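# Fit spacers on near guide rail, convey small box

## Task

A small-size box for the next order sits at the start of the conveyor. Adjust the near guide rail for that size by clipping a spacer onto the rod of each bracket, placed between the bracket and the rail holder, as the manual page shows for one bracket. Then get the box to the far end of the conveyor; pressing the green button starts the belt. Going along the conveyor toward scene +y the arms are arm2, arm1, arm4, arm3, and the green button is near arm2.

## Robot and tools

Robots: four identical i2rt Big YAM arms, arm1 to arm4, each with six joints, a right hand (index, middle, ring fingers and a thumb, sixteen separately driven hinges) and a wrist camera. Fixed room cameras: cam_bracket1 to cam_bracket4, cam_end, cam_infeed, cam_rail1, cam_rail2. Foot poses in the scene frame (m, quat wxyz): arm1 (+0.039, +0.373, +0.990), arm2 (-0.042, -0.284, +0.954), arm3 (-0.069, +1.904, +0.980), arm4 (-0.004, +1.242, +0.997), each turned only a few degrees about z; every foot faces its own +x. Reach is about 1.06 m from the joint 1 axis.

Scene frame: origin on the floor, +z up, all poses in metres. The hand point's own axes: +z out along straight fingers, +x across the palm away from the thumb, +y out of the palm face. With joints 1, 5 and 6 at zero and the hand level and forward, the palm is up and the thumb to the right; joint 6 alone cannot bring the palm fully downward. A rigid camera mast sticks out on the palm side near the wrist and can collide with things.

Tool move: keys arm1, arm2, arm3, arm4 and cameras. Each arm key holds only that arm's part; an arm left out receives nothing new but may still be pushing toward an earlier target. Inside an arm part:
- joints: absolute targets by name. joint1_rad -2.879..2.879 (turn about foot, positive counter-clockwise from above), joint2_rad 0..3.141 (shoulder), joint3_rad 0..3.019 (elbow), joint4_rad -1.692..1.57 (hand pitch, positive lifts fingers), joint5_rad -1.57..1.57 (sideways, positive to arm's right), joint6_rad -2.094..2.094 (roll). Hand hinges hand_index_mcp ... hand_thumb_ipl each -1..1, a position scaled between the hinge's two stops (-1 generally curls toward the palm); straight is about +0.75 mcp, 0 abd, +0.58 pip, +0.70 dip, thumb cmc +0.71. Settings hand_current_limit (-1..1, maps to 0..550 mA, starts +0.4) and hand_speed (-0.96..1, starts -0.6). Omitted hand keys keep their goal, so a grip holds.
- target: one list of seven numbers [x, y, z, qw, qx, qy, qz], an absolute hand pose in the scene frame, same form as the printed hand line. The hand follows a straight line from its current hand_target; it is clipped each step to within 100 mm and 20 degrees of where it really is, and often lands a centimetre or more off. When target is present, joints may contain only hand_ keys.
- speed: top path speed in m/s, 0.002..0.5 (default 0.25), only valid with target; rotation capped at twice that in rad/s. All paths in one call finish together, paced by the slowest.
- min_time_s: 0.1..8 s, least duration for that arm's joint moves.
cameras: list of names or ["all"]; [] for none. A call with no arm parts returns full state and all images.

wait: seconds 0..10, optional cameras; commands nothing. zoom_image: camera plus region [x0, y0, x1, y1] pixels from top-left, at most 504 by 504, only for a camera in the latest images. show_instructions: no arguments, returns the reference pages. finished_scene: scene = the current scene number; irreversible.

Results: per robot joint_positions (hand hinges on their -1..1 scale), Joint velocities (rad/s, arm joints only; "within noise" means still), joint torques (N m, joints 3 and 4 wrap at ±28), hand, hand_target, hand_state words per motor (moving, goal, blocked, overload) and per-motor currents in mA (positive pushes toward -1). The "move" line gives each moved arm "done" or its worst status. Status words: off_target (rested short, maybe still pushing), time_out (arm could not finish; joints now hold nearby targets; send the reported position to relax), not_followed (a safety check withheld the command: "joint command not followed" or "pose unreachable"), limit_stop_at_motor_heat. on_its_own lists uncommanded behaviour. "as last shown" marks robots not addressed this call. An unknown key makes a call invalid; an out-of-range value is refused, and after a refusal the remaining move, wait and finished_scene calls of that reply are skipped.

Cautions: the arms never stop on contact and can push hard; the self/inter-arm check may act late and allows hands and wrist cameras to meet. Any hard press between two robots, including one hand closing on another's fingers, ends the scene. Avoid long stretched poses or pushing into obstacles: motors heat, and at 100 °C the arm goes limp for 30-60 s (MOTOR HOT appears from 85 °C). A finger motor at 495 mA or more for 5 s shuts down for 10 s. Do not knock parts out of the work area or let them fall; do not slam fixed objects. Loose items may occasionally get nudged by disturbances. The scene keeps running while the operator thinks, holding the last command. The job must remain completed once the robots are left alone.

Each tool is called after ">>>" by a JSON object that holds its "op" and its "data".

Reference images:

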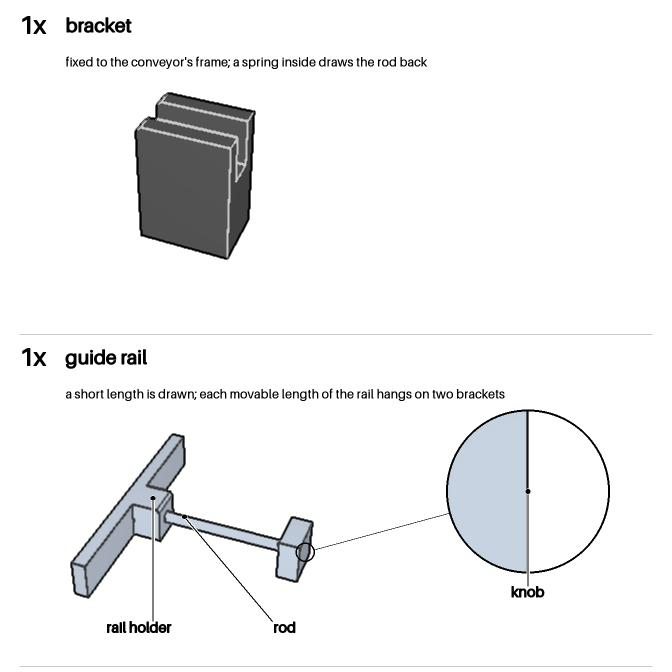

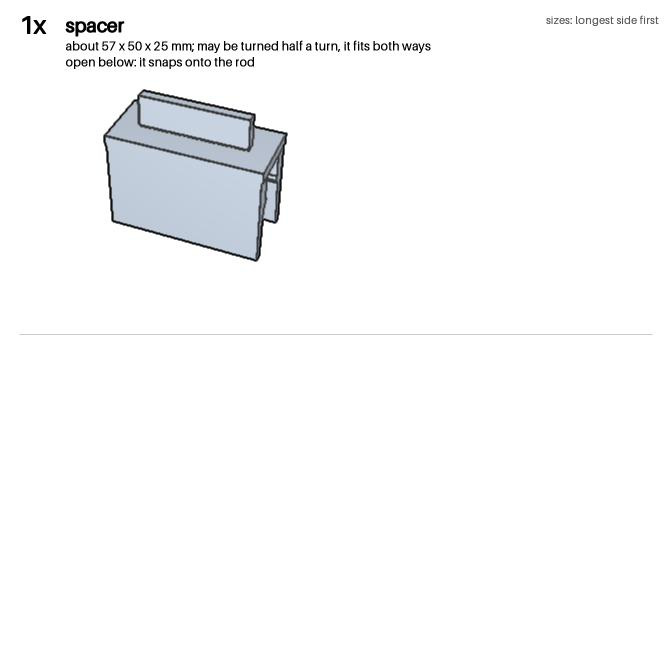

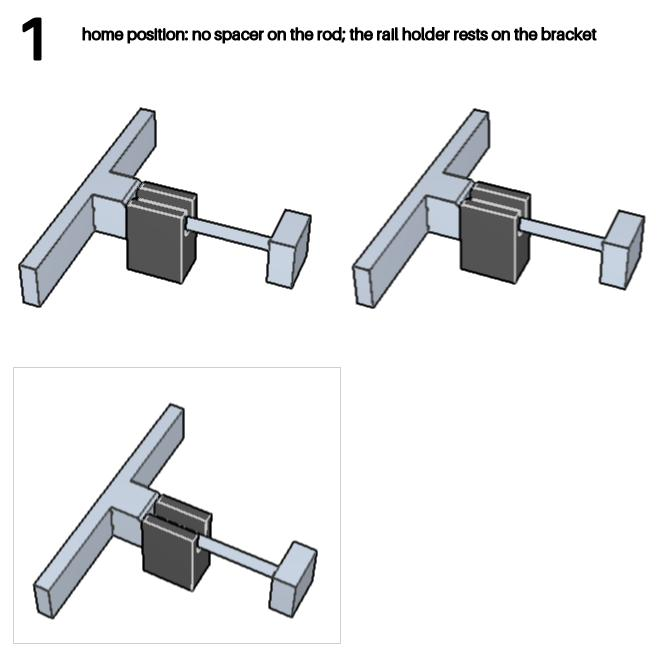

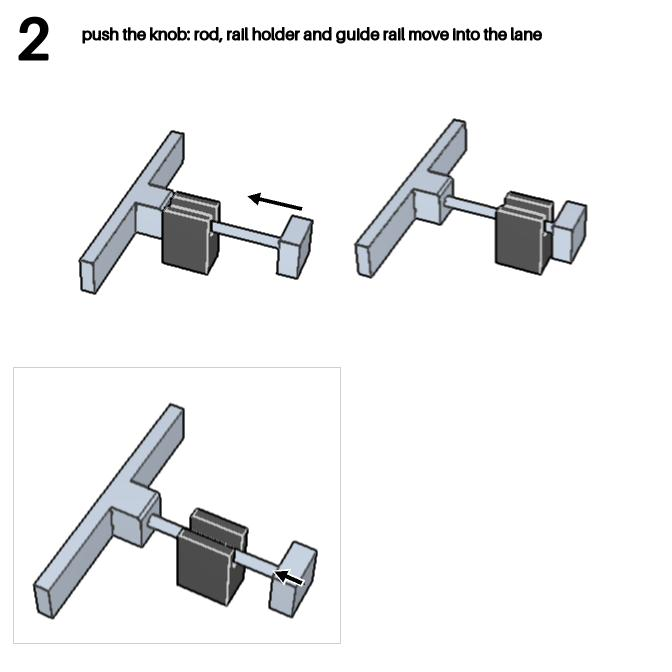

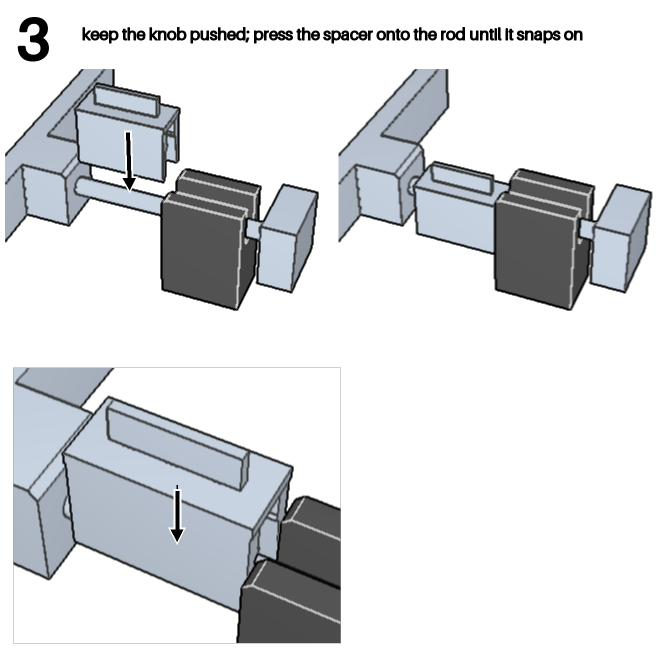

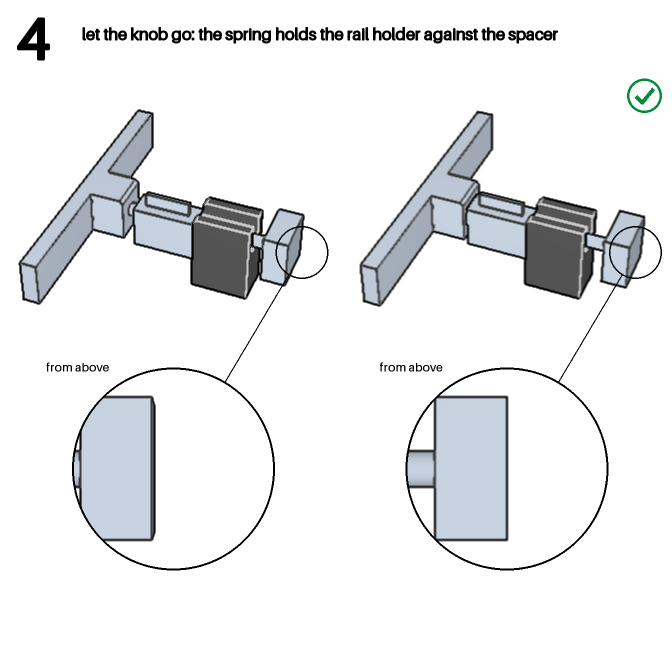

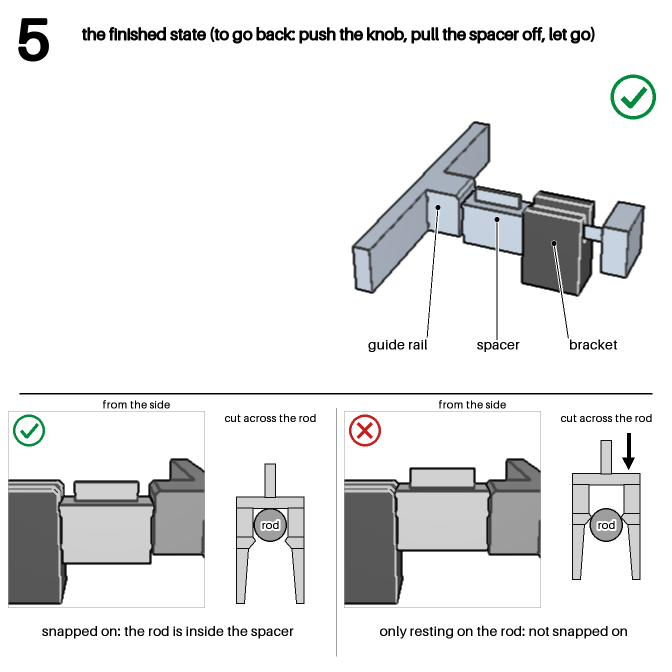

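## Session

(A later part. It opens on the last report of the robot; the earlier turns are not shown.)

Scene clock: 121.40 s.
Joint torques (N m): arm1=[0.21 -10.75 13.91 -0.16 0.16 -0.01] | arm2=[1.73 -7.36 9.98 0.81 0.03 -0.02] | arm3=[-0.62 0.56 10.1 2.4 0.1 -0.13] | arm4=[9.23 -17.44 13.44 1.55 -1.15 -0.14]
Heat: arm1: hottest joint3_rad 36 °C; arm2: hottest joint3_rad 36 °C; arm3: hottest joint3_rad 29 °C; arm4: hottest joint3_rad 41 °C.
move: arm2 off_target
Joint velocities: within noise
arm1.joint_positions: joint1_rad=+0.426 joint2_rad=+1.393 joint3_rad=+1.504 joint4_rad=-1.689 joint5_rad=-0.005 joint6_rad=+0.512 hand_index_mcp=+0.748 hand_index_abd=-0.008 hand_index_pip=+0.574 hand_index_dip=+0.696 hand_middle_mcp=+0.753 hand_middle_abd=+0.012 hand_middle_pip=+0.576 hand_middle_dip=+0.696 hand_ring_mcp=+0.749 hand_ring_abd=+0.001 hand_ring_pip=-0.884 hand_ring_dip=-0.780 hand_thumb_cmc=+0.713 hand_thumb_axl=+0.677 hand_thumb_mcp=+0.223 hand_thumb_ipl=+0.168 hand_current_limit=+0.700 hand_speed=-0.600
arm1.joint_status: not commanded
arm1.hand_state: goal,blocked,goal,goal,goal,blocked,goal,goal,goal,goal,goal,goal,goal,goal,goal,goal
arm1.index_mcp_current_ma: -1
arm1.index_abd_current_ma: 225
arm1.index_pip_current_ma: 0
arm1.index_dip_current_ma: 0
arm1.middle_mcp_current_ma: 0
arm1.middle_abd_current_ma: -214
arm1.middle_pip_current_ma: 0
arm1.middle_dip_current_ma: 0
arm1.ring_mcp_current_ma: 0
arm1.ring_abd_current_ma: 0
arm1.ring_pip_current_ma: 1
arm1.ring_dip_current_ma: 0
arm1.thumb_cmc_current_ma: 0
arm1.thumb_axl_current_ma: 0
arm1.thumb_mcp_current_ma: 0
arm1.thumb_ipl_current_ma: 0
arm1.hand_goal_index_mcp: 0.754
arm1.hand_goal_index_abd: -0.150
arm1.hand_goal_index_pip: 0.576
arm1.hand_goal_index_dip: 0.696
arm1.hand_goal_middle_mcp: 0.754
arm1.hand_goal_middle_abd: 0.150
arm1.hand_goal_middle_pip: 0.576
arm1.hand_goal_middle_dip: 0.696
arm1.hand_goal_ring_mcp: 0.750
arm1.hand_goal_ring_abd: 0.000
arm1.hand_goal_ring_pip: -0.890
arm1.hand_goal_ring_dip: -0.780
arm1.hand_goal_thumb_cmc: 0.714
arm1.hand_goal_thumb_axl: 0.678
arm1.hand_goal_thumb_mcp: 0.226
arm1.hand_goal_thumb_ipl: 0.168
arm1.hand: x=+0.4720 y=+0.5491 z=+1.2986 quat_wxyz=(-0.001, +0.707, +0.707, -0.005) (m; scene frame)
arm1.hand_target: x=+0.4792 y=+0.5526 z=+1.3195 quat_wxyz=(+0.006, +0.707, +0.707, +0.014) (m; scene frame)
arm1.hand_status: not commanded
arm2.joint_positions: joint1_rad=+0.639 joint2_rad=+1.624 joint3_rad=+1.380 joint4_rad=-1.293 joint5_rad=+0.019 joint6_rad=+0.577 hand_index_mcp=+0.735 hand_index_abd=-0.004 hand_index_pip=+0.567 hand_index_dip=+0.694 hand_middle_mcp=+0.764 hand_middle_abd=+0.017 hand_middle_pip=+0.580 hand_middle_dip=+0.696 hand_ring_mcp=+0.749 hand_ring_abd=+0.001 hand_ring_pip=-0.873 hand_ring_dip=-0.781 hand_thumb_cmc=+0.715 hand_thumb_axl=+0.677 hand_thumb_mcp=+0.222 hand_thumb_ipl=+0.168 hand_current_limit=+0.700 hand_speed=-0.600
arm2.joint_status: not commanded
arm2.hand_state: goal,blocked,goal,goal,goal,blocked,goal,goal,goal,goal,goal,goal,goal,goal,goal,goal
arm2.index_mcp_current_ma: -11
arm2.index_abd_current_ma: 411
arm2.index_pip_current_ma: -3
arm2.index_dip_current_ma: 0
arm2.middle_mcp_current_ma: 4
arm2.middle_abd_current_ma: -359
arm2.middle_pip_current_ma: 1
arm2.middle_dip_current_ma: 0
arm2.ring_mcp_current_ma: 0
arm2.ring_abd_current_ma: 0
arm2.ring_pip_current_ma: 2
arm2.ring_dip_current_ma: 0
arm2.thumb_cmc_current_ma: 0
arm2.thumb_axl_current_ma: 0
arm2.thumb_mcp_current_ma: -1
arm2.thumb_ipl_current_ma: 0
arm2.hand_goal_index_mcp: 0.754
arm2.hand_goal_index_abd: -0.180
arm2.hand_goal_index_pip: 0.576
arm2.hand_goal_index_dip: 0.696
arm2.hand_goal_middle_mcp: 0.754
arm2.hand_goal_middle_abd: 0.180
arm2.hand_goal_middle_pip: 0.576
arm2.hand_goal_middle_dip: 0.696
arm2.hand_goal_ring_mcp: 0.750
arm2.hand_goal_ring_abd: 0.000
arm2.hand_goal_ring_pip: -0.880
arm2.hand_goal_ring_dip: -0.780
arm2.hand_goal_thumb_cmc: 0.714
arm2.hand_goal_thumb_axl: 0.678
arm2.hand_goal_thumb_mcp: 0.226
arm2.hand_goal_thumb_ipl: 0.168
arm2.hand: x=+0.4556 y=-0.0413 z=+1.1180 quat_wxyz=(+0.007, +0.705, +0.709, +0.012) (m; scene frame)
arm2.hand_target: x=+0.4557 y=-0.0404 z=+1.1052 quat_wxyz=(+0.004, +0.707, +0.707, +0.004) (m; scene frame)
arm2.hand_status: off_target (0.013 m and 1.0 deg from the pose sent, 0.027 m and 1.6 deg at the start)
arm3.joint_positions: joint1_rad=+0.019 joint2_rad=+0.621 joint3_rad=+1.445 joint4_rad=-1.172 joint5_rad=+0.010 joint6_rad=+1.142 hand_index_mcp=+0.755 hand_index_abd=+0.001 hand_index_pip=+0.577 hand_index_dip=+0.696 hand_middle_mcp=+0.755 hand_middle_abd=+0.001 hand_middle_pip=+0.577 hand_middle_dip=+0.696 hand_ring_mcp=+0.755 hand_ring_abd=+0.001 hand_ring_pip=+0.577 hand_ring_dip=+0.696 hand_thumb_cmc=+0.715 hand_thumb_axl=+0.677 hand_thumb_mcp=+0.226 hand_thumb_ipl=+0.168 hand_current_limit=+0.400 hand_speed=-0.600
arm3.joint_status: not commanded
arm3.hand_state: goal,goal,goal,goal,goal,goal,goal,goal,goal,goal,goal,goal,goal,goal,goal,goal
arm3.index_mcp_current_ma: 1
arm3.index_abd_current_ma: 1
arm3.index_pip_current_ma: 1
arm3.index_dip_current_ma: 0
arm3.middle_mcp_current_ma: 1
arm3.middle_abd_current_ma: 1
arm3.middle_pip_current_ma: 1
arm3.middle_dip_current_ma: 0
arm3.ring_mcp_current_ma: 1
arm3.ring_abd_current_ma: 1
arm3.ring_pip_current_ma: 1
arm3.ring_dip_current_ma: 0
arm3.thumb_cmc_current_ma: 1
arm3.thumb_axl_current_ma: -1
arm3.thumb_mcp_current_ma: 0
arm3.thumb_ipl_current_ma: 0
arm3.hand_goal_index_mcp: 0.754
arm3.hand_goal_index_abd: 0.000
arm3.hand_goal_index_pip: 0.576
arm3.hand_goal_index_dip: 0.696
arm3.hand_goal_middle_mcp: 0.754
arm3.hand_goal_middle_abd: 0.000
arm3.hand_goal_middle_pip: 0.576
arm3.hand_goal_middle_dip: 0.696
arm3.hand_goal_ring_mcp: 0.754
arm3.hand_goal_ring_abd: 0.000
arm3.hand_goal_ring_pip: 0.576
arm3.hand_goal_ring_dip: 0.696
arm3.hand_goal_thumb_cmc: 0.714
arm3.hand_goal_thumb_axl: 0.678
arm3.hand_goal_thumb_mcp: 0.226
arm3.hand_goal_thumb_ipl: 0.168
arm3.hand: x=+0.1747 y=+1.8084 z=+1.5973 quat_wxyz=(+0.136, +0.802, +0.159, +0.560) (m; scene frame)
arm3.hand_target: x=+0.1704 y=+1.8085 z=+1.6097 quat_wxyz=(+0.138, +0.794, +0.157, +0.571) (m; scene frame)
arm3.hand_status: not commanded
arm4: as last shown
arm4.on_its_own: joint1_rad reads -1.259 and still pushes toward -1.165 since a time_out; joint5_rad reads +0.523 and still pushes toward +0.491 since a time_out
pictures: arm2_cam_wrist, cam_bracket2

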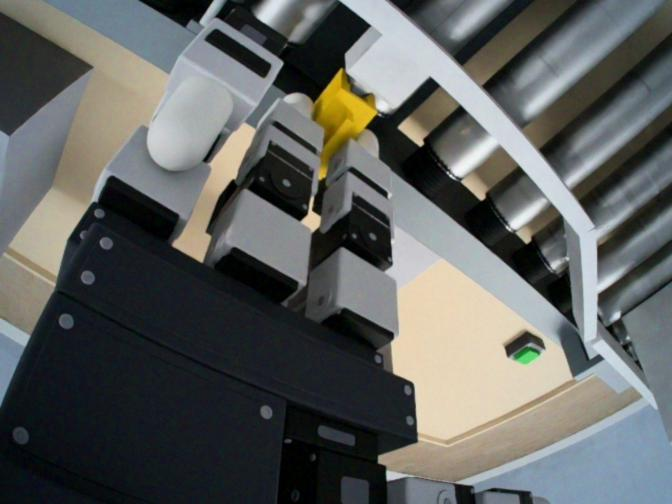

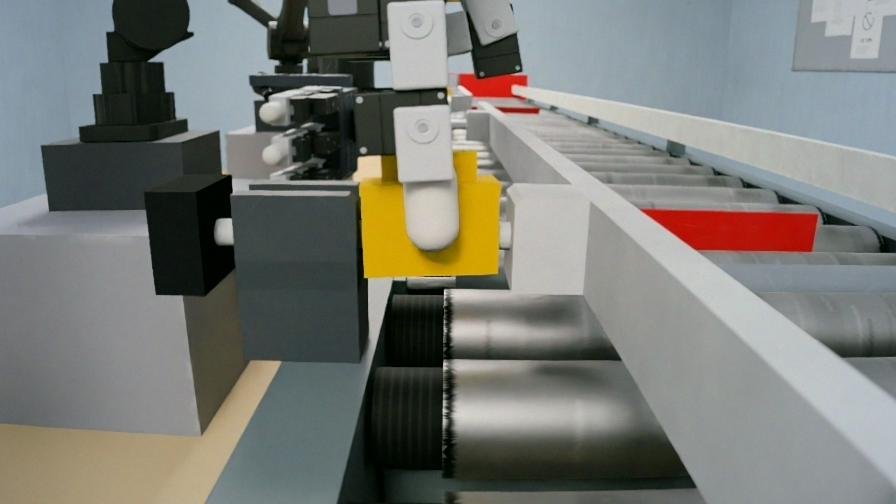

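>>> {"op": "move", "data": {"arm2": {"target":[0.4575,-0.0408,1.088,-0.004,0.707,0.707,-0.004],"speed":0.03}, "cameras": ["cam_bracket2"]}}

>>> {"op": "zoom_image", "data": {"camera": "cam_bracket2", "region": [300, 80, 600, 330]}}

Scene clock: 122.57 s.
Joint torques (N m): arm1=[-0.09 -10.7 13.85 -0.24 0.14 -0.01] | arm2=[1.61 -6.71 9.44 0.9 -0.23 -0.05] | arm3=[-0.62 0.56 10.1 2.39 0.11 -0.13] | arm4=[9.23 -17.32 13.45 1.57 -1.15 -0.14]
Heat: arm1: hottest joint3_rad 36 °C; arm2: hottest joint3_rad 36 °C; arm3: hottest joint3_rad 29 °C; arm4: hottest joint3_rad 41 °C.
move: arm2 off_target
Joint velocities: within noise
arm1, arm3, arm4: as last shown
arm2.joint_positions: joint1_rad=+0.639 joint2_rad=+1.633 joint3_rad=+1.378 joint4_rad=-1.286 joint5_rad=+0.013 joint6_rad=+0.577 hand_index_mcp=+0.741 hand_index_abd=-0.004 hand_index_pip=+0.569 hand_index_dip=+0.694 hand_middle_mcp=+0.759 hand_middle_abd=+0.017 hand_middle_pip=+0.580 hand_middle_dip=+0.696 hand_ring_mcp=+0.749 hand_ring_abd=+0.001 hand_ring_pip=-0.873 hand_ring_dip=-0.781 hand_thumb_cmc=+0.715 hand_thumb_axl=+0.677 hand_thumb_mcp=+0.222 hand_thumb_ipl=+0.168 hand_current_limit=+0.700 hand_speed=-0.600
arm2.joint_status: not commanded
arm2.hand_state: goal,blocked,goal,goal,goal,blocked,goal,goal,goal,goal,goal,goal,goal,goal,goal,goal
arm2.index_mcp_current_ma: -6
arm2.index_abd_current_ma: 411
arm2.index_pip_current_ma: -2
arm2.index_dip_current_ma: 0
arm2.middle_mcp_current_ma: 1
arm2.middle_abd_current_ma: -359
arm2.middle_pip_current_ma: 1
arm2.middle_dip_current_ma: 0
arm2.ring_mcp_current_ma: 0
arm2.ring_abd_current_ma: 0
arm2.ring_pip_current_ma: 2
arm2.ring_dip_current_ma: 0
arm2.thumb_cmc_current_ma: 0
arm2.thumb_axl_current_ma: 0
arm2.thumb_mcp_current_ma: -1
arm2.thumb_ipl_current_ma: 0
arm2.hand_goal_index_mcp: 0.754
arm2.hand_goal_index_abd: -0.180
arm2.hand_goal_index_pip: 0.576
arm2.hand_goal_index_dip: 0.696
arm2.hand_goal_middle_mcp: 0.754
arm2.hand_goal_middle_abd: 0.180
arm2.hand_goal_middle_pip: 0.576
arm2.hand_goal_middle_dip: 0.696
arm2.hand_goal_ring_mcp: 0.750
arm2.hand_goal_ring_abd: 0.000
arm2.hand_goal_ring_pip: -0.880
arm2.hand_goal_ring_dip: -0.780
arm2.hand_goal_thumb_cmc: 0.714
arm2.hand_goal_thumb_axl: 0.678
arm2.hand_goal_thumb_mcp: 0.226
arm2.hand_goal_thumb_ipl: 0.168
arm2.hand: x=+0.4560 y=-0.0400 z=+1.1119 quat_wxyz=(+0.003, +0.705, +0.709, +0.011) (m; scene frame)
arm2.hand_target: x=+0.4567 y=-0.0413 z=+1.0885 quat_wxyz=(-0.004, +0.707, +0.707, -0.004) (m; scene frame)
arm2.hand_status: off_target (0.024 m and 1.9 deg from the pose sent, 0.030 m and 2.3 deg at the start)
arm4.on_its_own: joint1_rad reads -1.259 and still pushes toward -1.165 since a time_out; joint5_rad reads +0.523 and still pushes toward +0.491 since a time_out
pictures: cam_bracket2

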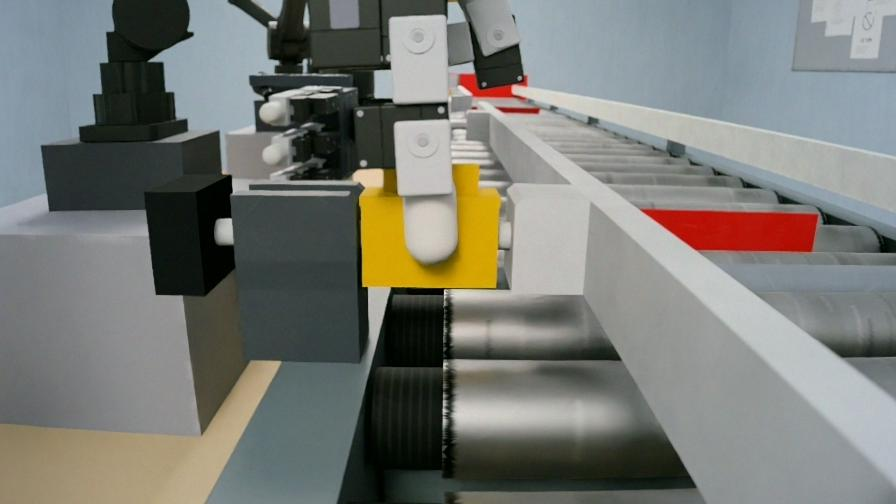

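Scaled by 1.680 from the camera's 896x504 image, which has a finer 1280x720 frame.

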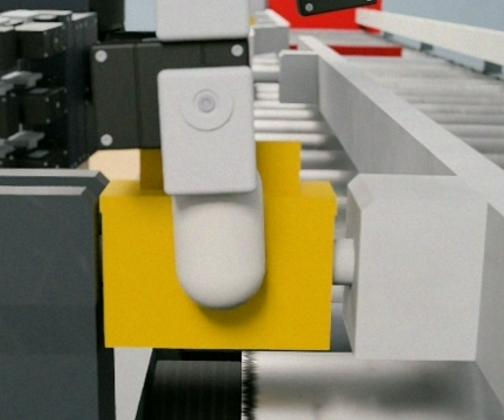

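>>> {"op": "move", "data": {"arm2": {"target":[0.458,-0.0415,1.065,-0.004,0.707,0.707,-0.004],"speed":0.04}, "cameras": ["cam_bracket2"]}}

>>> {"op": "zoom_image", "data": {"camera": "cam_bracket2", "region": [300, 80, 600, 330]}}

Scene clock: 123.77 s.
Joint torques (N m): arm1=[0.15 -10.81 13.89 -0.21 0.15 0.01] | arm2=[0.85 -6.18 7.49 2.21 -0.36 -0.04] | arm3=[-0.67 0.56 10.1 2.39 0.1 -0.12] | arm4=[9.11 -17.26 13.38 1.55 -1.15 -0.15]
Heat: arm1: hottest joint3_rad 36 °C; arm2: hottest joint3_rad 36 °C; arm3: hottest joint3_rad 29 °C; arm4: hottest joint3_rad 41 °C.
move: arm2 off_target
Joint velocities: within noise
arm1, arm3: as last shown
arm2.joint_positions: joint1_rad=+0.635 joint2_rad=+1.633 joint3_rad=+1.357 joint4_rad=-1.250 joint5_rad=+0.015 joint6_rad=+0.577 hand_index_mcp=+0.760 hand_index_abd=-0.004 hand_index_pip=+0.580 hand_index_dip=+0.697 hand_middle_mcp=+0.776 hand_middle_abd=+0.018 hand_middle_pip=+0.587 hand_middle_dip=+0.698 hand_ring_mcp=+0.749 hand_ring_abd=+0.001 hand_ring_pip=-0.873 hand_ring_dip=-0.781 hand_thumb_cmc=+0.715 hand_thumb_axl=+0.677 hand_thumb_mcp=+0.222 hand_thumb_ipl=+0.168 hand_current_limit=+0.700 hand_speed=-0.600
arm2.joint_status: not commanded
arm2.hand_state: goal,blocked,goal,goal,blocked,blocked,goal,goal,goal,goal,goal,goal,goal,goal,goal,goal
arm2.index_mcp_current_ma: 2
arm2.index_abd_current_ma: 411
arm2.index_pip_current_ma: 1
arm2.index_dip_current_ma: 0
arm2.middle_mcp_current_ma: 15
arm2.middle_abd_current_ma: -358
arm2.middle_pip_current_ma: 4
arm2.middle_dip_current_ma: 0
arm2.ring_mcp_current_ma: 0
arm2.ring_abd_current_ma: 0
arm2.ring_pip_current_ma: 2
arm2.ring_dip_current_ma: 0
arm2.thumb_cmc_current_ma: 0
arm2.thumb_axl_current_ma: 0
arm2.thumb_mcp_current_ma: -1
arm2.thumb_ipl_current_ma: 0
arm2.hand_goal_index_mcp: 0.754
arm2.hand_goal_index_abd: -0.180
arm2.hand_goal_index_pip: 0.576
arm2.hand_goal_index_dip: 0.696
arm2.hand_goal_middle_mcp: 0.754
arm2.hand_goal_middle_abd: 0.180
arm2.hand_goal_middle_pip: 0.576
arm2.hand_goal_middle_dip: 0.696
arm2.hand_goal_ring_mcp: 0.750
arm2.hand_goal_ring_abd: 0.000
arm2.hand_goal_ring_pip: -0.880
arm2.hand_goal_ring_dip: -0.780
arm2.hand_goal_thumb_cmc: 0.714
arm2.hand_goal_thumb_axl: 0.678
arm2.hand_goal_thumb_mcp: 0.226
arm2.hand_goal_thumb_ipl: 0.168
arm2.hand: x=+0.4585 y=-0.0412 z=+1.1055 quat_wxyz=(+0.006, +0.707, +0.707, +0.018) (m; scene frame)
arm2.hand_target: x=+0.4559 y=-0.0428 z=+1.0665 quat_wxyz=(-0.004, +0.707, +0.707, -0.004) (m; scene frame)
arm2.hand_status: off_target (0.040 m and 2.7 deg from the pose sent, 0.047 m and 1.9 deg at the start)
arm4.joint_positions: joint1_rad=-1.259 joint2_rad=+2.492 joint3_rad=+1.577 joint4_rad=+0.861 joint5_rad=+0.523 joint6_rad=+1.566 hand_index_mcp=+0.725 hand_index_abd=-0.039 hand_index_pip=+0.565 hand_index_dip=+0.695 hand_middle_mcp=+0.755 hand_middle_abd=+0.003 hand_middle_pip=+0.577 hand_middle_dip=+0.696 hand_ring_mcp=+0.755 hand_ring_abd=+0.003 hand_ring_pip=+0.577 hand_ring_dip=+0.696 hand_thumb_cmc=+0.715 hand_thumb_axl=+0.677 hand_thumb_mcp=+0.226 hand_thumb_ipl=+0.168 hand_current_limit=+0.400 hand_speed=-0.600
arm4.joint_status: not commanded
arm4.hand_state: blocked,blocked,goal,goal,goal,goal,goal,goal,goal,goal,goal,goal,goal,goal,goal,goal
arm4.index_mcp_current_ma: -96
arm4.index_abd_current_ma: -107
arm4.index_pip_current_ma: -28
arm4.index_dip_current_ma: -2
arm4.middle_mcp_current_ma: 2
arm4.middle_abd_current_ma: 5
arm4.middle_pip_current_ma: 1
arm4.middle_dip_current_ma: 0
arm4.ring_mcp_current_ma: 2
arm4.ring_abd_current_ma: 6
arm4.ring_pip_current_ma: 1
arm4.ring_dip_current_ma: 0
arm4.thumb_cmc_current_ma: 1
arm4.thumb_axl_current_ma: -1
arm4.thumb_mcp_current_ma: 0
arm4.thumb_ipl_current_ma: -1
arm4.hand_goal_index_mcp: 0.754
arm4.hand_goal_index_abd: 0.000
arm4.hand_goal_index_pip: 0.576
arm4.hand_goal_index_dip: 0.696
arm4.hand_goal_middle_mcp: 0.754
arm4.hand_goal_middle_abd: 0.000
arm4.hand_goal_middle_pip: 0.576
arm4.hand_goal_middle_dip: 0.696
arm4.hand_goal_ring_mcp: 0.754
arm4.hand_goal_ring_abd: 0.000
arm4.hand_goal_ring_pip: 0.576
arm4.hand_goal_ring_dip: 0.696
arm4.hand_goal_thumb_cmc: 0.714
arm4.hand_goal_thumb_axl: 0.678
arm4.hand_goal_thumb_mcp: 0.226
arm4.hand_goal_thumb_ipl: 0.168
arm4.on_its_own: joint1_rad reads -1.259 and still pushes toward -1.165 since a time_out; joint5_rad reads +0.523 and still pushes toward +0.491 since a time_out
arm4.hand: x=+0.1475 y=+0.4622 z=+0.9695 quat_wxyz=(+0.522, +0.483, -0.539, +0.451) (m; scene frame)
arm4.hand_target: x=+0.2366 y=+0.4557 z=+0.9906 quat_wxyz=(+0.499, +0.502, -0.502, +0.497) (m; scene frame)
arm4.hand_status: not commanded
pictures: cam_bracket2

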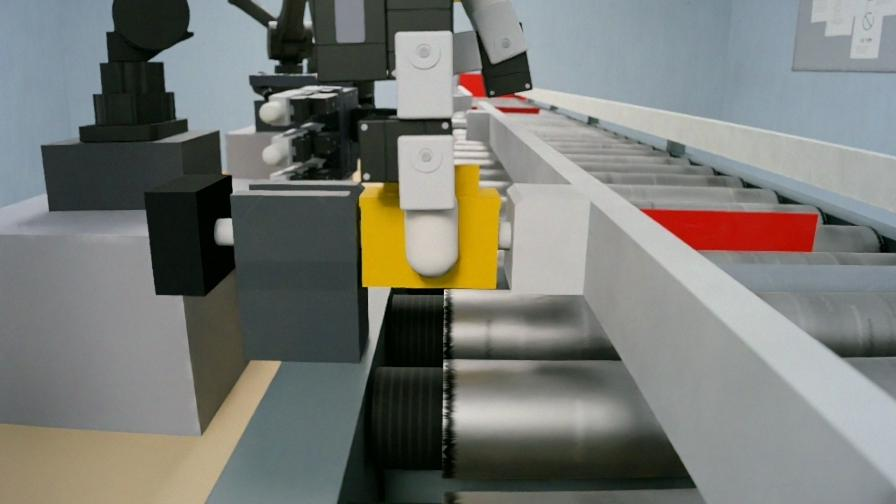

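Scaled by 1.680 from the camera's 896x504 image, which has a finer 1280x720 frame.

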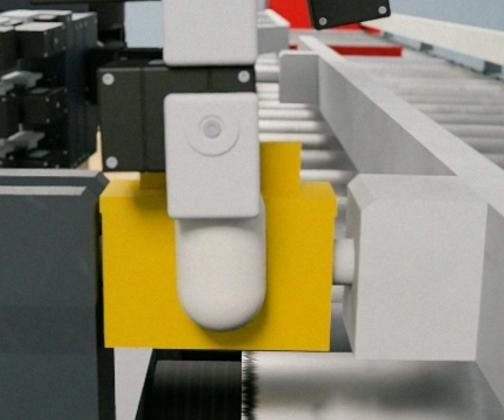

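>>> {"op": "move", "data": {"arm2": {"target":[0.457,-0.0412,1.112,0.003,0.707,0.707,0.003],"speed":0.05}}}

>>> {"op": "move", "data": {"arm2": {"joints":{"hand_index_abd":0.08,"hand_middle_abd":-0.08}}, "cameras": ["cam_bracket2"]}}

>>> {"op": "zoom_image", "data": {"camera": "cam_bracket2", "region": [300, 80, 600, 330]}}

Scene clock: 125.50 s.
Joint torques (N m): arm1=[0.09 -10.64 13.75 -0.27 0.17 0] | arm2=[1.49 -7.82 13.16 -1.01 0.2 -0.01] | arm3=[-0.62 0.5 10.1 2.39 0.1 -0.13] | arm4=[9.29 -17.38 13.42 1.57 -1.15 -0.15]
Heat: arm1: hottest joint3_rad 36 °C; arm2: hottest joint3_rad 36 °C; arm3: hottest joint3_rad 29 °C; arm4: hottest joint3_rad 41 °C.
move: arm2 done
Joint velocities: within noise
arm1, arm3, arm4: as last shown
arm2.joint_positions: joint1_rad=+0.635 joint2_rad=+1.630 joint3_rad=+1.362 joint4_rad=-1.278 joint5_rad=+0.015 joint6_rad=+0.577 hand_index_mcp=+0.734 hand_index_abd=-0.004 hand_index_pip=+0.568 hand_index_dip=+0.696 hand_middle_mcp=+0.747 hand_middle_abd=+0.018 hand_middle_pip=+0.575 hand_middle_dip=+0.698 hand_ring_mcp=+0.749 hand_ring_abd=+0.001 hand_ring_pip=-0.873 hand_ring_dip=-0.781 hand_thumb_cmc=+0.715 hand_thumb_axl=+0.677 hand_thumb_mcp=+0.222 hand_thumb_ipl=+0.168 hand_current_limit=+0.700 hand_speed=-0.600
arm2.joint_status: not commanded
arm2.hand_state: blocked,blocked,goal,goal,goal,blocked,goal,goal,goal,goal,goal,goal,goal,goal,goal,goal
arm2.index_mcp_current_ma: -13
arm2.index_abd_current_ma: 411
arm2.index_pip_current_ma: -2
arm2.index_dip_current_ma: 0
arm2.middle_mcp_current_ma: -2
arm2.middle_abd_current_ma: -358
arm2.middle_pip_current_ma: 0
arm2.middle_dip_current_ma: 0
arm2.ring_mcp_current_ma: 0
arm2.ring_abd_current_ma: 0
arm2.ring_pip_current_ma: 2
arm2.ring_dip_current_ma: 0
arm2.thumb_cmc_current_ma: 0
arm2.thumb_axl_current_ma: 0
arm2.thumb_mcp_current_ma: -1
arm2.thumb_ipl_current_ma: 0
arm2.hand_goal_index_mcp: 0.754
arm2.hand_goal_index_abd: -0.180
arm2.hand_goal_index_pip: 0.576
arm2.hand_goal_index_dip: 0.696
arm2.hand_goal_middle_mcp: 0.754
arm2.hand_goal_middle_abd: 0.180
arm2.hand_goal_middle_pip: 0.576
arm2.hand_goal_middle_dip: 0.696
arm2.hand_goal_ring_mcp: 0.750
arm2.hand_goal_ring_abd: 0.000
arm2.hand_goal_ring_pip: -0.880
arm2.hand_goal_ring_dip: -0.780
arm2.hand_goal_thumb_cmc: 0.714
arm2.hand_goal_thumb_axl: 0.678
arm2.hand_goal_thumb_mcp: 0.226
arm2.hand_goal_thumb_ipl: 0.168
arm2.hand: x=+0.4541 y=-0.0441 z=+1.1072 quat_wxyz=(+0.004, +0.707, +0.708, +0.008) (m; scene frame)
arm2.hand_target: x=+0.4569 y=-0.0414 z=+1.1119 quat_wxyz=(+0.003, +0.707, +0.707, +0.003) (m; scene frame)
arm2.hand_status: done (0.006 m and 0.5 deg from the pose sent, 0.007 m and 1.7 deg at the start)
arm4.on_its_own: joint1_rad reads -1.259 and still pushes toward -1.165 since a time_out; joint5_rad reads +0.523 and still pushes toward +0.491 since a time_out
pictures: none

Scene clock: 126.10 s.
Joint torques (N m): arm1=[0.03 -10.64 13.79 -0.25 0.14 0.01] | arm2=[1.2 -9.05 13.12 -0.16 0.11 0.02] | arm3=[-0.62 0.5 10.1 2.39 0.11 -0.12] | arm4=[9.17 -17.2 13.41 1.57 -1.16 -0.14]
Heat: arm1: hottest joint3_rad 36 °C; arm2: hottest joint3_rad 36 °C; arm3: hottest joint3_rad 29 °C; arm4: hottest joint3_rad 41 °C.
move: arm2 done
Joint velocities: within noise
arm1, arm3, arm4: as last shown
arm2.joint_positions: joint1_rad=+0.635 joint2_rad=+1.630 joint3_rad=+1.362 joint4_rad=-1.293 joint5_rad=+0.015 joint6_rad=+0.577 hand_index_mcp=+0.749 hand_index_abd=+0.076 hand_index_pip=+0.573 hand_index_dip=+0.696 hand_middle_mcp=+0.748 hand_middle_abd=-0.078 hand_middle_pip=+0.574 hand_middle_dip=+0.697 hand_ring_mcp=+0.750 hand_ring_abd=+0.001 hand_ring_pip=-0.873 hand_ring_dip=-0.781 hand_thumb_cmc=+0.715 hand_thumb_axl=+0.677 hand_thumb_mcp=+0.222 hand_thumb_ipl=+0.168 hand_current_limit=+0.700 hand_speed=-0.600
arm2.joint_status: all done
arm2.hand_state: goal,goal,goal,goal,goal,goal,goal,goal,goal,goal,goal,goal,goal,goal,goal,goal
arm2.index_mcp_current_ma: -1
arm2.index_abd_current_ma: 0
arm2.index_pip_current_ma: 0
arm2.index_dip_current_ma: 0
arm2.middle_mcp_current_ma: -2
arm2.middle_abd_current_ma: 0
arm2.middle_pip_current_ma: 0
arm2.middle_dip_current_ma: 0
arm2.ring_mcp_current_ma: 0
arm2.ring_abd_current_ma: 0
arm2.ring_pip_current_ma: 2
arm2.ring_dip_current_ma: 0
arm2.thumb_cmc_current_ma: 0
arm2.thumb_axl_current_ma: 0
arm2.thumb_mcp_current_ma: -1
arm2.thumb_ipl_current_ma: 0
arm2.hand_goal_index_mcp: 0.754
arm2.hand_goal_index_abd: 0.080
arm2.hand_goal_index_pip: 0.576
arm2.hand_goal_index_dip: 0.696
arm2.hand_goal_middle_mcp: 0.754
arm2.hand_goal_middle_abd: -0.080
arm2.hand_goal_middle_pip: 0.576
arm2.hand_goal_middle_dip: 0.696
arm2.hand_goal_ring_mcp: 0.750
arm2.hand_goal_ring_abd: 0.000
arm2.hand_goal_ring_pip: -0.880
arm2.hand_goal_ring_dip: -0.780
arm2.hand_goal_thumb_cmc: 0.714
arm2.hand_goal_thumb_axl: 0.678
arm2.hand_goal_thumb_mcp: 0.226
arm2.hand_goal_thumb_ipl: 0.168
arm2.hand: x=+0.4509 y=-0.0462 z=+1.1063 quat_wxyz=(+0.002, +0.707, +0.708, +0.000) (m; scene frame)
arm2.hand_target: x=+0.4570 y=-0.0413 z=+1.1119 quat_wxyz=(+0.003, +0.707, +0.707, +0.003) (m; scene frame)
arm2.hand_status: not commanded
arm4.on_its_own: joint1_rad reads -1.259 and still pushes toward -1.165 since a time_out; joint5_rad reads +0.523 and still pushes toward +0.491 since a time_out
pictures: cam_bracket2

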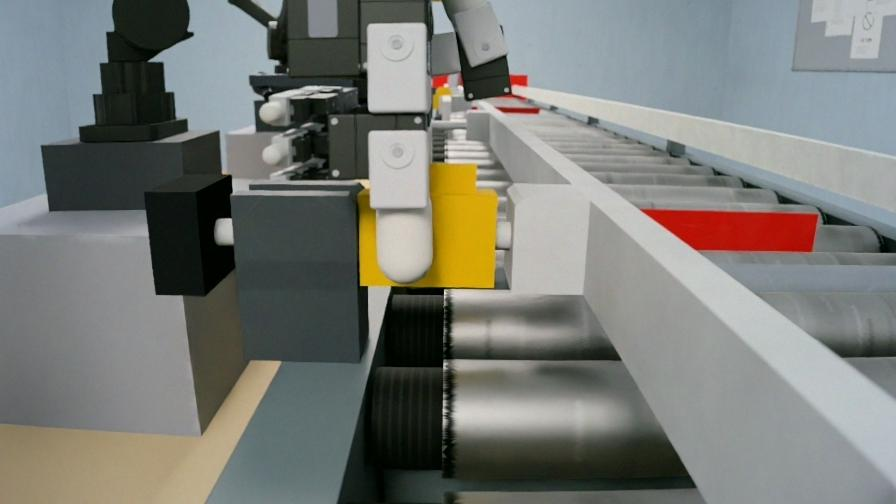

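Scaled by 1.680 from the camera's 896x504 image, which has a finer 1280x720 frame.

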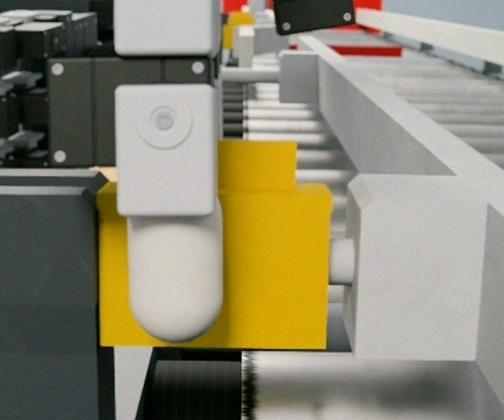

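>>> {"op": "move", "data": {"arm2": {"target":[0.467,-0.036,1.172,0,0.7071,0.7071,0],"speed":0.08}}}

>>> {"op": "move", "data": {"arm2": {"target":[0.461,-0.040,1.149,0,0.7071,0.7071,0],"speed":0.05}, "cameras": ["cam_bracket2","arm2_cam_wrist"]}}

>>> {"op": "zoom_image", "data": {"camera": "cam_bracket2", "region": [300, 80, 600, 330]}}

>>> {"op": "zoom_image", "data": {"camera": "arm2_cam_wrist", "region": [270, 40, 420, 190]}}

Scene clock: 127.60 s.
Joint torques (N m): arm1=[0.32 -10.29 13.83 -0.24 0.15 0.02] | arm2=[2.2 -8.53 14.54 -0.31 -0.02 -0.07] | arm3=[-0.67 0.56 10.1 2.39 0.1 -0.12] | arm4=[9.23 -17.26 13.44 1.58 -1.15 -0.14]
Heat: arm1: hottest joint3_rad 36 °C; arm2: hottest joint3_rad 36 °C; arm3: hottest joint3_rad 29 °C; arm4: hottest joint3_rad 42 °C.
move: arm2 off_target
Joint velocities: within noise
arm1, arm3, arm4: as last shown
arm2.joint_positions: joint1_rad=+0.635 joint2_rad=+1.630 joint3_rad=+1.517 joint4_rad=-1.465 joint5_rad=+0.014 joint6_rad=+0.577 hand_index_mcp=+0.750 hand_index_abd=+0.076 hand_index_pip=+0.573 hand_index_dip=+0.696 hand_middle_mcp=+0.749 hand_middle_abd=-0.083 hand_middle_pip=+0.574 hand_middle_dip=+0.697 hand_ring_mcp=+0.750 hand_ring_abd=+0.001 hand_ring_pip=-0.873 hand_ring_dip=-0.781 hand_thumb_cmc=+0.715 hand_thumb_axl=+0.677 hand_thumb_mcp=+0.222 hand_thumb_ipl=+0.168 hand_current_limit=+0.700 hand_speed=-0.600
arm2.joint_status: not commanded
arm2.hand_state: goal,goal,goal,goal,goal,goal,goal,goal,goal,goal,goal,goal,goal,goal,goal,goal
arm2.index_mcp_current_ma: -1
arm2.index_abd_current_ma: 0
arm2.index_pip_current_ma: 0
arm2.index_dip_current_ma: 0
arm2.middle_mcp_current_ma: -1
arm2.middle_abd_current_ma: 0
arm2.middle_pip_current_ma: 0
arm2.middle_dip_current_ma: 0
arm2.ring_mcp_current_ma: 0
arm2.ring_abd_current_ma: 0
arm2.ring_pip_current_ma: 2
arm2.ring_dip_current_ma: 0
arm2.thumb_cmc_current_ma: 0
arm2.thumb_axl_current_ma: 0
arm2.thumb_mcp_current_ma: -1
arm2.thumb_ipl_current_ma: 0
arm2.hand_goal_index_mcp: 0.754
arm2.hand_goal_index_abd: 0.080
arm2.hand_goal_index_pip: 0.576
arm2.hand_goal_index_dip: 0.696
arm2.hand_goal_middle_mcp: 0.754
arm2.hand_goal_middle_abd: -0.080
arm2.hand_goal_middle_pip: 0.576
arm2.hand_goal_middle_dip: 0.696
arm2.hand_goal_ring_mcp: 0.750
arm2.hand_goal_ring_abd: 0.000
arm2.hand_goal_ring_pip: -0.880
arm2.hand_goal_ring_dip: -0.780
arm2.hand_goal_thumb_cmc: 0.714
arm2.hand_goal_thumb_axl: 0.678
arm2.hand_goal_thumb_mcp: 0.226
arm2.hand_goal_thumb_ipl: 0.168
arm2.hand: x=+0.4575 y=-0.0425 z=+1.1632 quat_wxyz=(+0.000, +0.706, +0.708, -0.008) (m; scene frame)
arm2.hand_target: x=+0.4666 y=-0.0364 z=+1.1719 quat_wxyz=(+0.000, +0.707, +0.707, +0.000) (m; scene frame)
arm2.hand_status: off_target (0.014 m and 0.9 deg from the pose sent, 0.068 m and 0.3 deg at the start)
arm4.on_its_own: joint1_rad reads -1.259 and still pushes toward -1.165 since a time_out; joint5_rad reads +0.523 and still pushes toward +0.491 since a time_out
pictures: none

Scene clock: 128.57 s.
Joint torques (N m): arm1=[0.15 -10.64 13.79 -0.24 0.16 0.01] | arm2=[1.85 -9.05 10.73 0.46 -0.06 -0.02] | arm3=[-0.62 0.5 10.1 2.39 0.11 -0.13] | arm4=[9.11 -17.44 13.41 1.61 -1.15 -0.14]
Heat: arm1: hottest joint3_rad 37 °C; arm2: hottest joint3_rad 36 °C; arm3: hottest joint3_rad 29 °C; arm4: hottest joint3_rad 42 °C.
move: arm2 done
Joint velocities: within noise
arm1, arm3, arm4: as last shown
arm2.joint_positions: joint1_rad=+0.635 joint2_rad=+1.630 joint3_rad=+1.488 joint4_rad=-1.422 joint5_rad=+0.014 joint6_rad=+0.577 hand_index_mcp=+0.750 hand_index_abd=+0.076 hand_index_pip=+0.573 hand_index_dip=+0.696 hand_middle_mcp=+0.749 hand_middle_abd=-0.083 hand_middle_pip=+0.574 hand_middle_dip=+0.697 hand_ring_mcp=+0.750 hand_ring_abd=+0.001 hand_ring_pip=-0.873 hand_ring_dip=-0.781 hand_thumb_cmc=+0.715 hand_thumb_axl=+0.677 hand_thumb_mcp=+0.222 hand_thumb_ipl=+0.168 hand_current_limit=+0.700 hand_speed=-0.600
arm2.joint_status: not commanded
arm2.hand_state: goal,goal,goal,goal,goal,goal,goal,goal,goal,goal,goal,goal,goal,goal,goal,goal
arm2.index_mcp_current_ma: -1
arm2.index_abd_current_ma: 0
arm2.index_pip_current_ma: 0
arm2.index_dip_current_ma: 0
arm2.middle_mcp_current_ma: -1
arm2.middle_abd_current_ma: 0
arm2.middle_pip_current_ma: 0
arm2.middle_dip_current_ma: 0
arm2.ring_mcp_current_ma: 0
arm2.ring_abd_current_ma: 0
arm2.ring_pip_current_ma: 2
arm2.ring_dip_current_ma: 0
arm2.thumb_cmc_current_ma: 0
arm2.thumb_axl_current_ma: 0
arm2.thumb_mcp_current_ma: -1
arm2.thumb_ipl_current_ma: 0
arm2.hand_goal_index_mcp: 0.754
arm2.hand_goal_index_abd: 0.080
arm2.hand_goal_index_pip: 0.576
arm2.hand_goal_index_dip: 0.696
arm2.hand_goal_middle_mcp: 0.754
arm2.hand_goal_middle_abd: -0.080
arm2.hand_goal_middle_pip: 0.576
arm2.hand_goal_middle_dip: 0.696
arm2.hand_goal_ring_mcp: 0.750
arm2.hand_goal_ring_abd: 0.000
arm2.hand_goal_ring_pip: -0.880
arm2.hand_goal_ring_dip: -0.780
arm2.hand_goal_thumb_cmc: 0.714
arm2.hand_goal_thumb_axl: 0.678
arm2.hand_goal_thumb_mcp: 0.226
arm2.hand_goal_thumb_ipl: 0.168
arm2.hand: x=+0.4590 y=-0.0413 z=+1.1530 quat_wxyz=(+0.001, +0.707, +0.708, -0.001) (m; scene frame)
arm2.hand_target: x=+0.4610 y=-0.0401 z=+1.1490 quat_wxyz=(+0.000, +0.707, +0.707, +0.000) (m; scene frame)
arm2.hand_status: done (0.005 m and 0.2 deg from the pose sent, 0.015 m and 0.9 deg at the start)
arm4.on_its_own: joint1_rad reads -1.259 and still pushes toward -1.165 since a time_out; joint5_rad reads +0.523 and still pushes toward +0.491 since a time_out
pictures: arm2_cam_wrist, cam_bracket2

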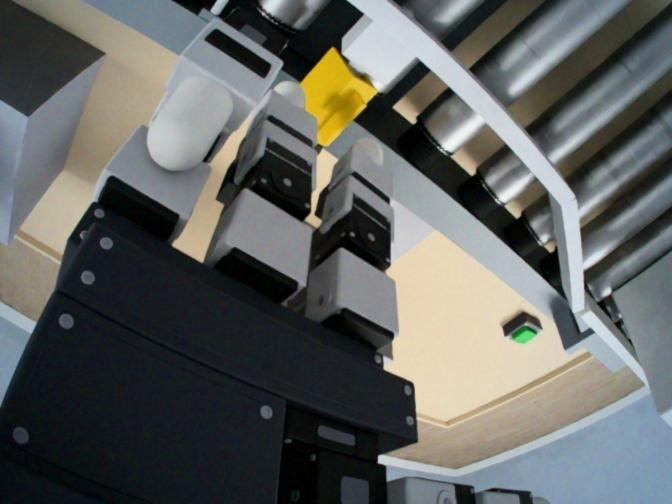

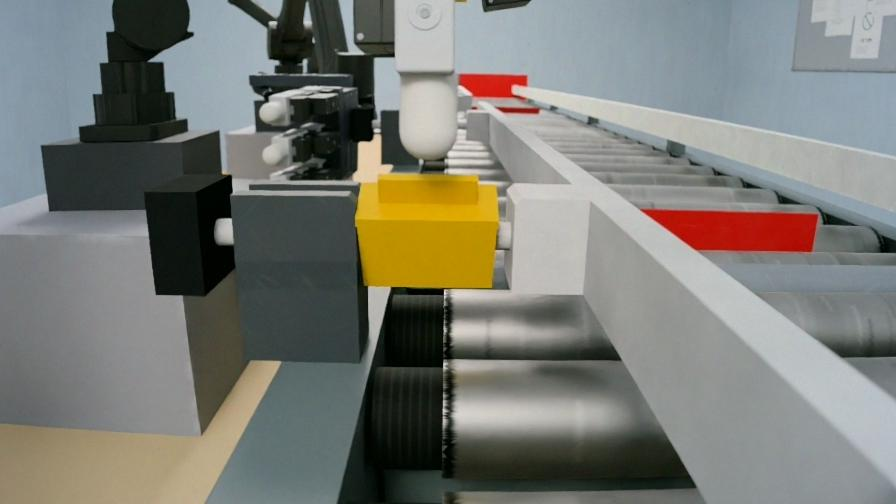

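Scaled by 1.680 from the camera's 896x504 image, which has a finer 1280x720 frame.

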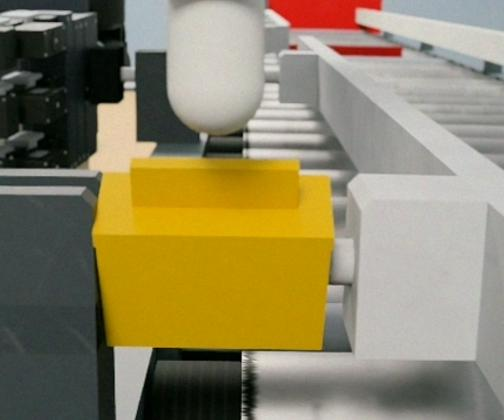

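Scaled by 3.360 from the camera's 672x504 image, which has a finer 960x720 frame.

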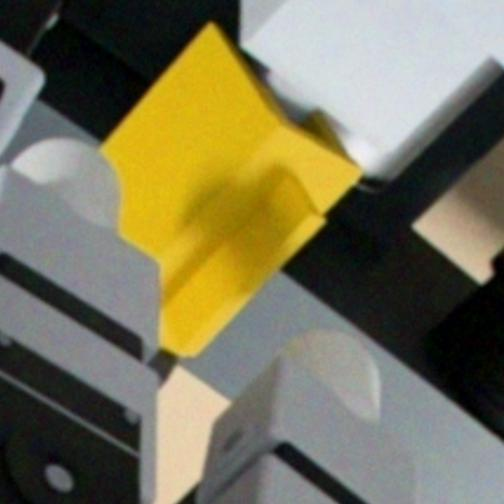

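>>> {"op": "move", "data": {"arm2": {"target":[0.460,-0.040,1.140,0,0.7071,0.7071,0],"speed":0.04}, "cameras": ["cam_bracket2","arm2_cam_wrist"]}}

>>> {"op": "zoom_image", "data": {"camera": "cam_bracket2", "region": [300, 80, 600, 330]}}

>>> {"op": "zoom_image", "data": {"camera": "arm2_cam_wrist", "region": [270, 40, 420, 190]}}

Scene clock: 130.40 s.
Joint torques (N m): arm1=[0.03 -10.29 13.79 -0.21 0.14 0.01] | arm2=[1.55 -9.17 10.59 0.84 -0.02 0.02] | arm3=[-0.67 0.5 10.1 2.39 0.1 -0.12] | arm4=[9.29 -17.38 13.45 1.58 -1.15 -0.14]
Heat: arm1: hottest joint3_rad 37 °C; arm2: hottest joint3_rad 36 °C; arm3: hottest joint3_rad 29 °C; arm4: hottest joint3_rad 42 °C.
move: arm2 done
Joint velocities: within noise
arm1, arm3, arm4: as last shown
arm2.joint_positions: joint1_rad=+0.635 joint2_rad=+1.630 joint3_rad=+1.469 joint4_rad=-1.399 joint5_rad=+0.014 joint6_rad=+0.577 hand_index_mcp=+0.750 hand_index_abd=+0.076 hand_index_pip=+0.573 hand_index_dip=+0.696 hand_middle_mcp=+0.749 hand_middle_abd=-0.083 hand_middle_pip=+0.574 hand_middle_dip=+0.697 hand_ring_mcp=+0.750 hand_ring_abd=+0.001 hand_ring_pip=-0.873 hand_ring_dip=-0.781 hand_thumb_cmc=+0.715 hand_thumb_axl=+0.677 hand_thumb_mcp=+0.222 hand_thumb_ipl=+0.168 hand_current_limit=+0.700 hand_speed=-0.600
arm2.joint_status: not commanded
arm2.hand_state: goal,goal,goal,goal,goal,goal,goal,goal,goal,goal,goal,goal,goal,goal,goal,goal
arm2.index_mcp_current_ma: -1
arm2.index_abd_current_ma: 0
arm2.index_pip_current_ma: 0
arm2.index_dip_current_ma: 0
arm2.middle_mcp_current_ma: -1
arm2.middle_abd_current_ma: 0
arm2.middle_pip_current_ma: 0
arm2.middle_dip_current_ma: 0
arm2.ring_mcp_current_ma: 0
arm2.ring_abd_current_ma: 0
arm2.ring_pip_current_ma: 2
arm2.ring_dip_current_ma: 0
arm2.thumb_cmc_current_ma: 0
arm2.thumb_axl_current_ma: 0
arm2.thumb_mcp_current_ma: -1
arm2.thumb_ipl_current_ma: 0
arm2.hand_goal_index_mcp: 0.754
arm2.hand_goal_index_abd: 0.080
arm2.hand_goal_index_pip: 0.576
arm2.hand_goal_index_dip: 0.696
arm2.hand_goal_middle_mcp: 0.754
arm2.hand_goal_middle_abd: -0.080
arm2.hand_goal_middle_pip: 0.576
arm2.hand_goal_middle_dip: 0.696
arm2.hand_goal_ring_mcp: 0.750
arm2.hand_goal_ring_abd: 0.000
arm2.hand_goal_ring_pip: -0.880
arm2.hand_goal_ring_dip: -0.780
arm2.hand_goal_thumb_cmc: 0.714
arm2.hand_goal_thumb_axl: 0.678
arm2.hand_goal_thumb_mcp: 0.226
arm2.hand_goal_thumb_ipl: 0.168
arm2.hand: x=+0.4590 y=-0.0412 z=+1.1462 quat_wxyz=(+0.002, +0.707, +0.708, +0.001) (m; scene frame)
arm2.hand_target: x=+0.4600 y=-0.0401 z=+1.1400 quat_wxyz=(+0.000, +0.707, +0.707, +0.000) (m; scene frame)
arm2.hand_status: done (0.006 m and 0.2 deg from the pose sent, 0.013 m and 0.2 deg at the start)
arm4.on_its_own: joint1_rad reads -1.259 and still pushes toward -1.165 since a time_out; joint5_rad reads +0.523 and still pushes toward +0.491 since a time_out
pictures: arm2_cam_wrist, cam_bracket2

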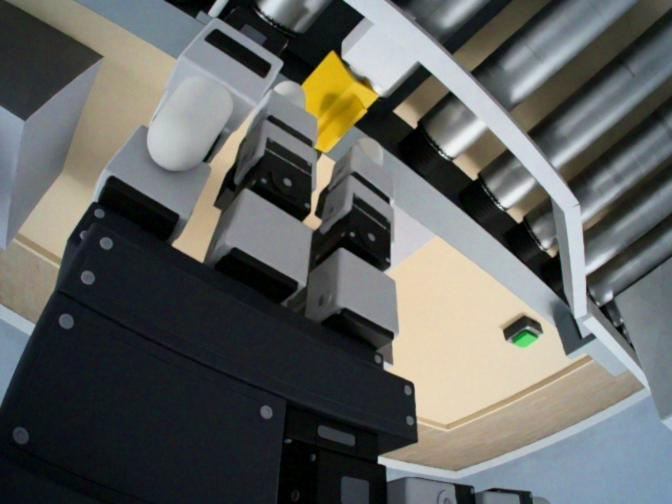

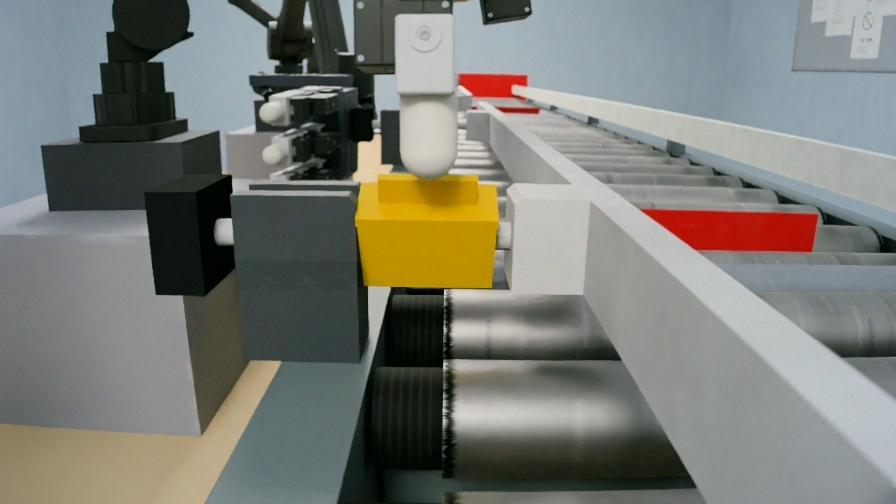

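Scaled by 1.680 from the camera's 896x504 image, which has a finer 1280x720 frame.

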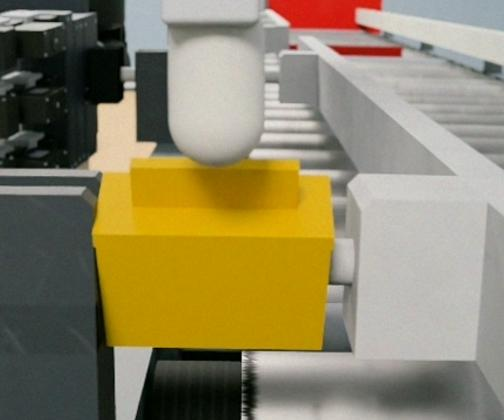

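Scaled by 3.360 from the camera's 672x504 image, which has a finer 960x720 frame.

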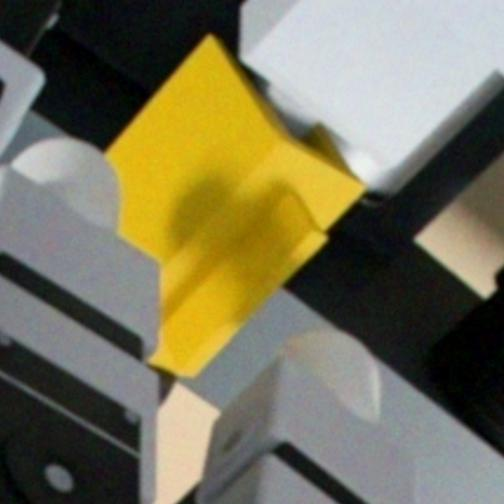

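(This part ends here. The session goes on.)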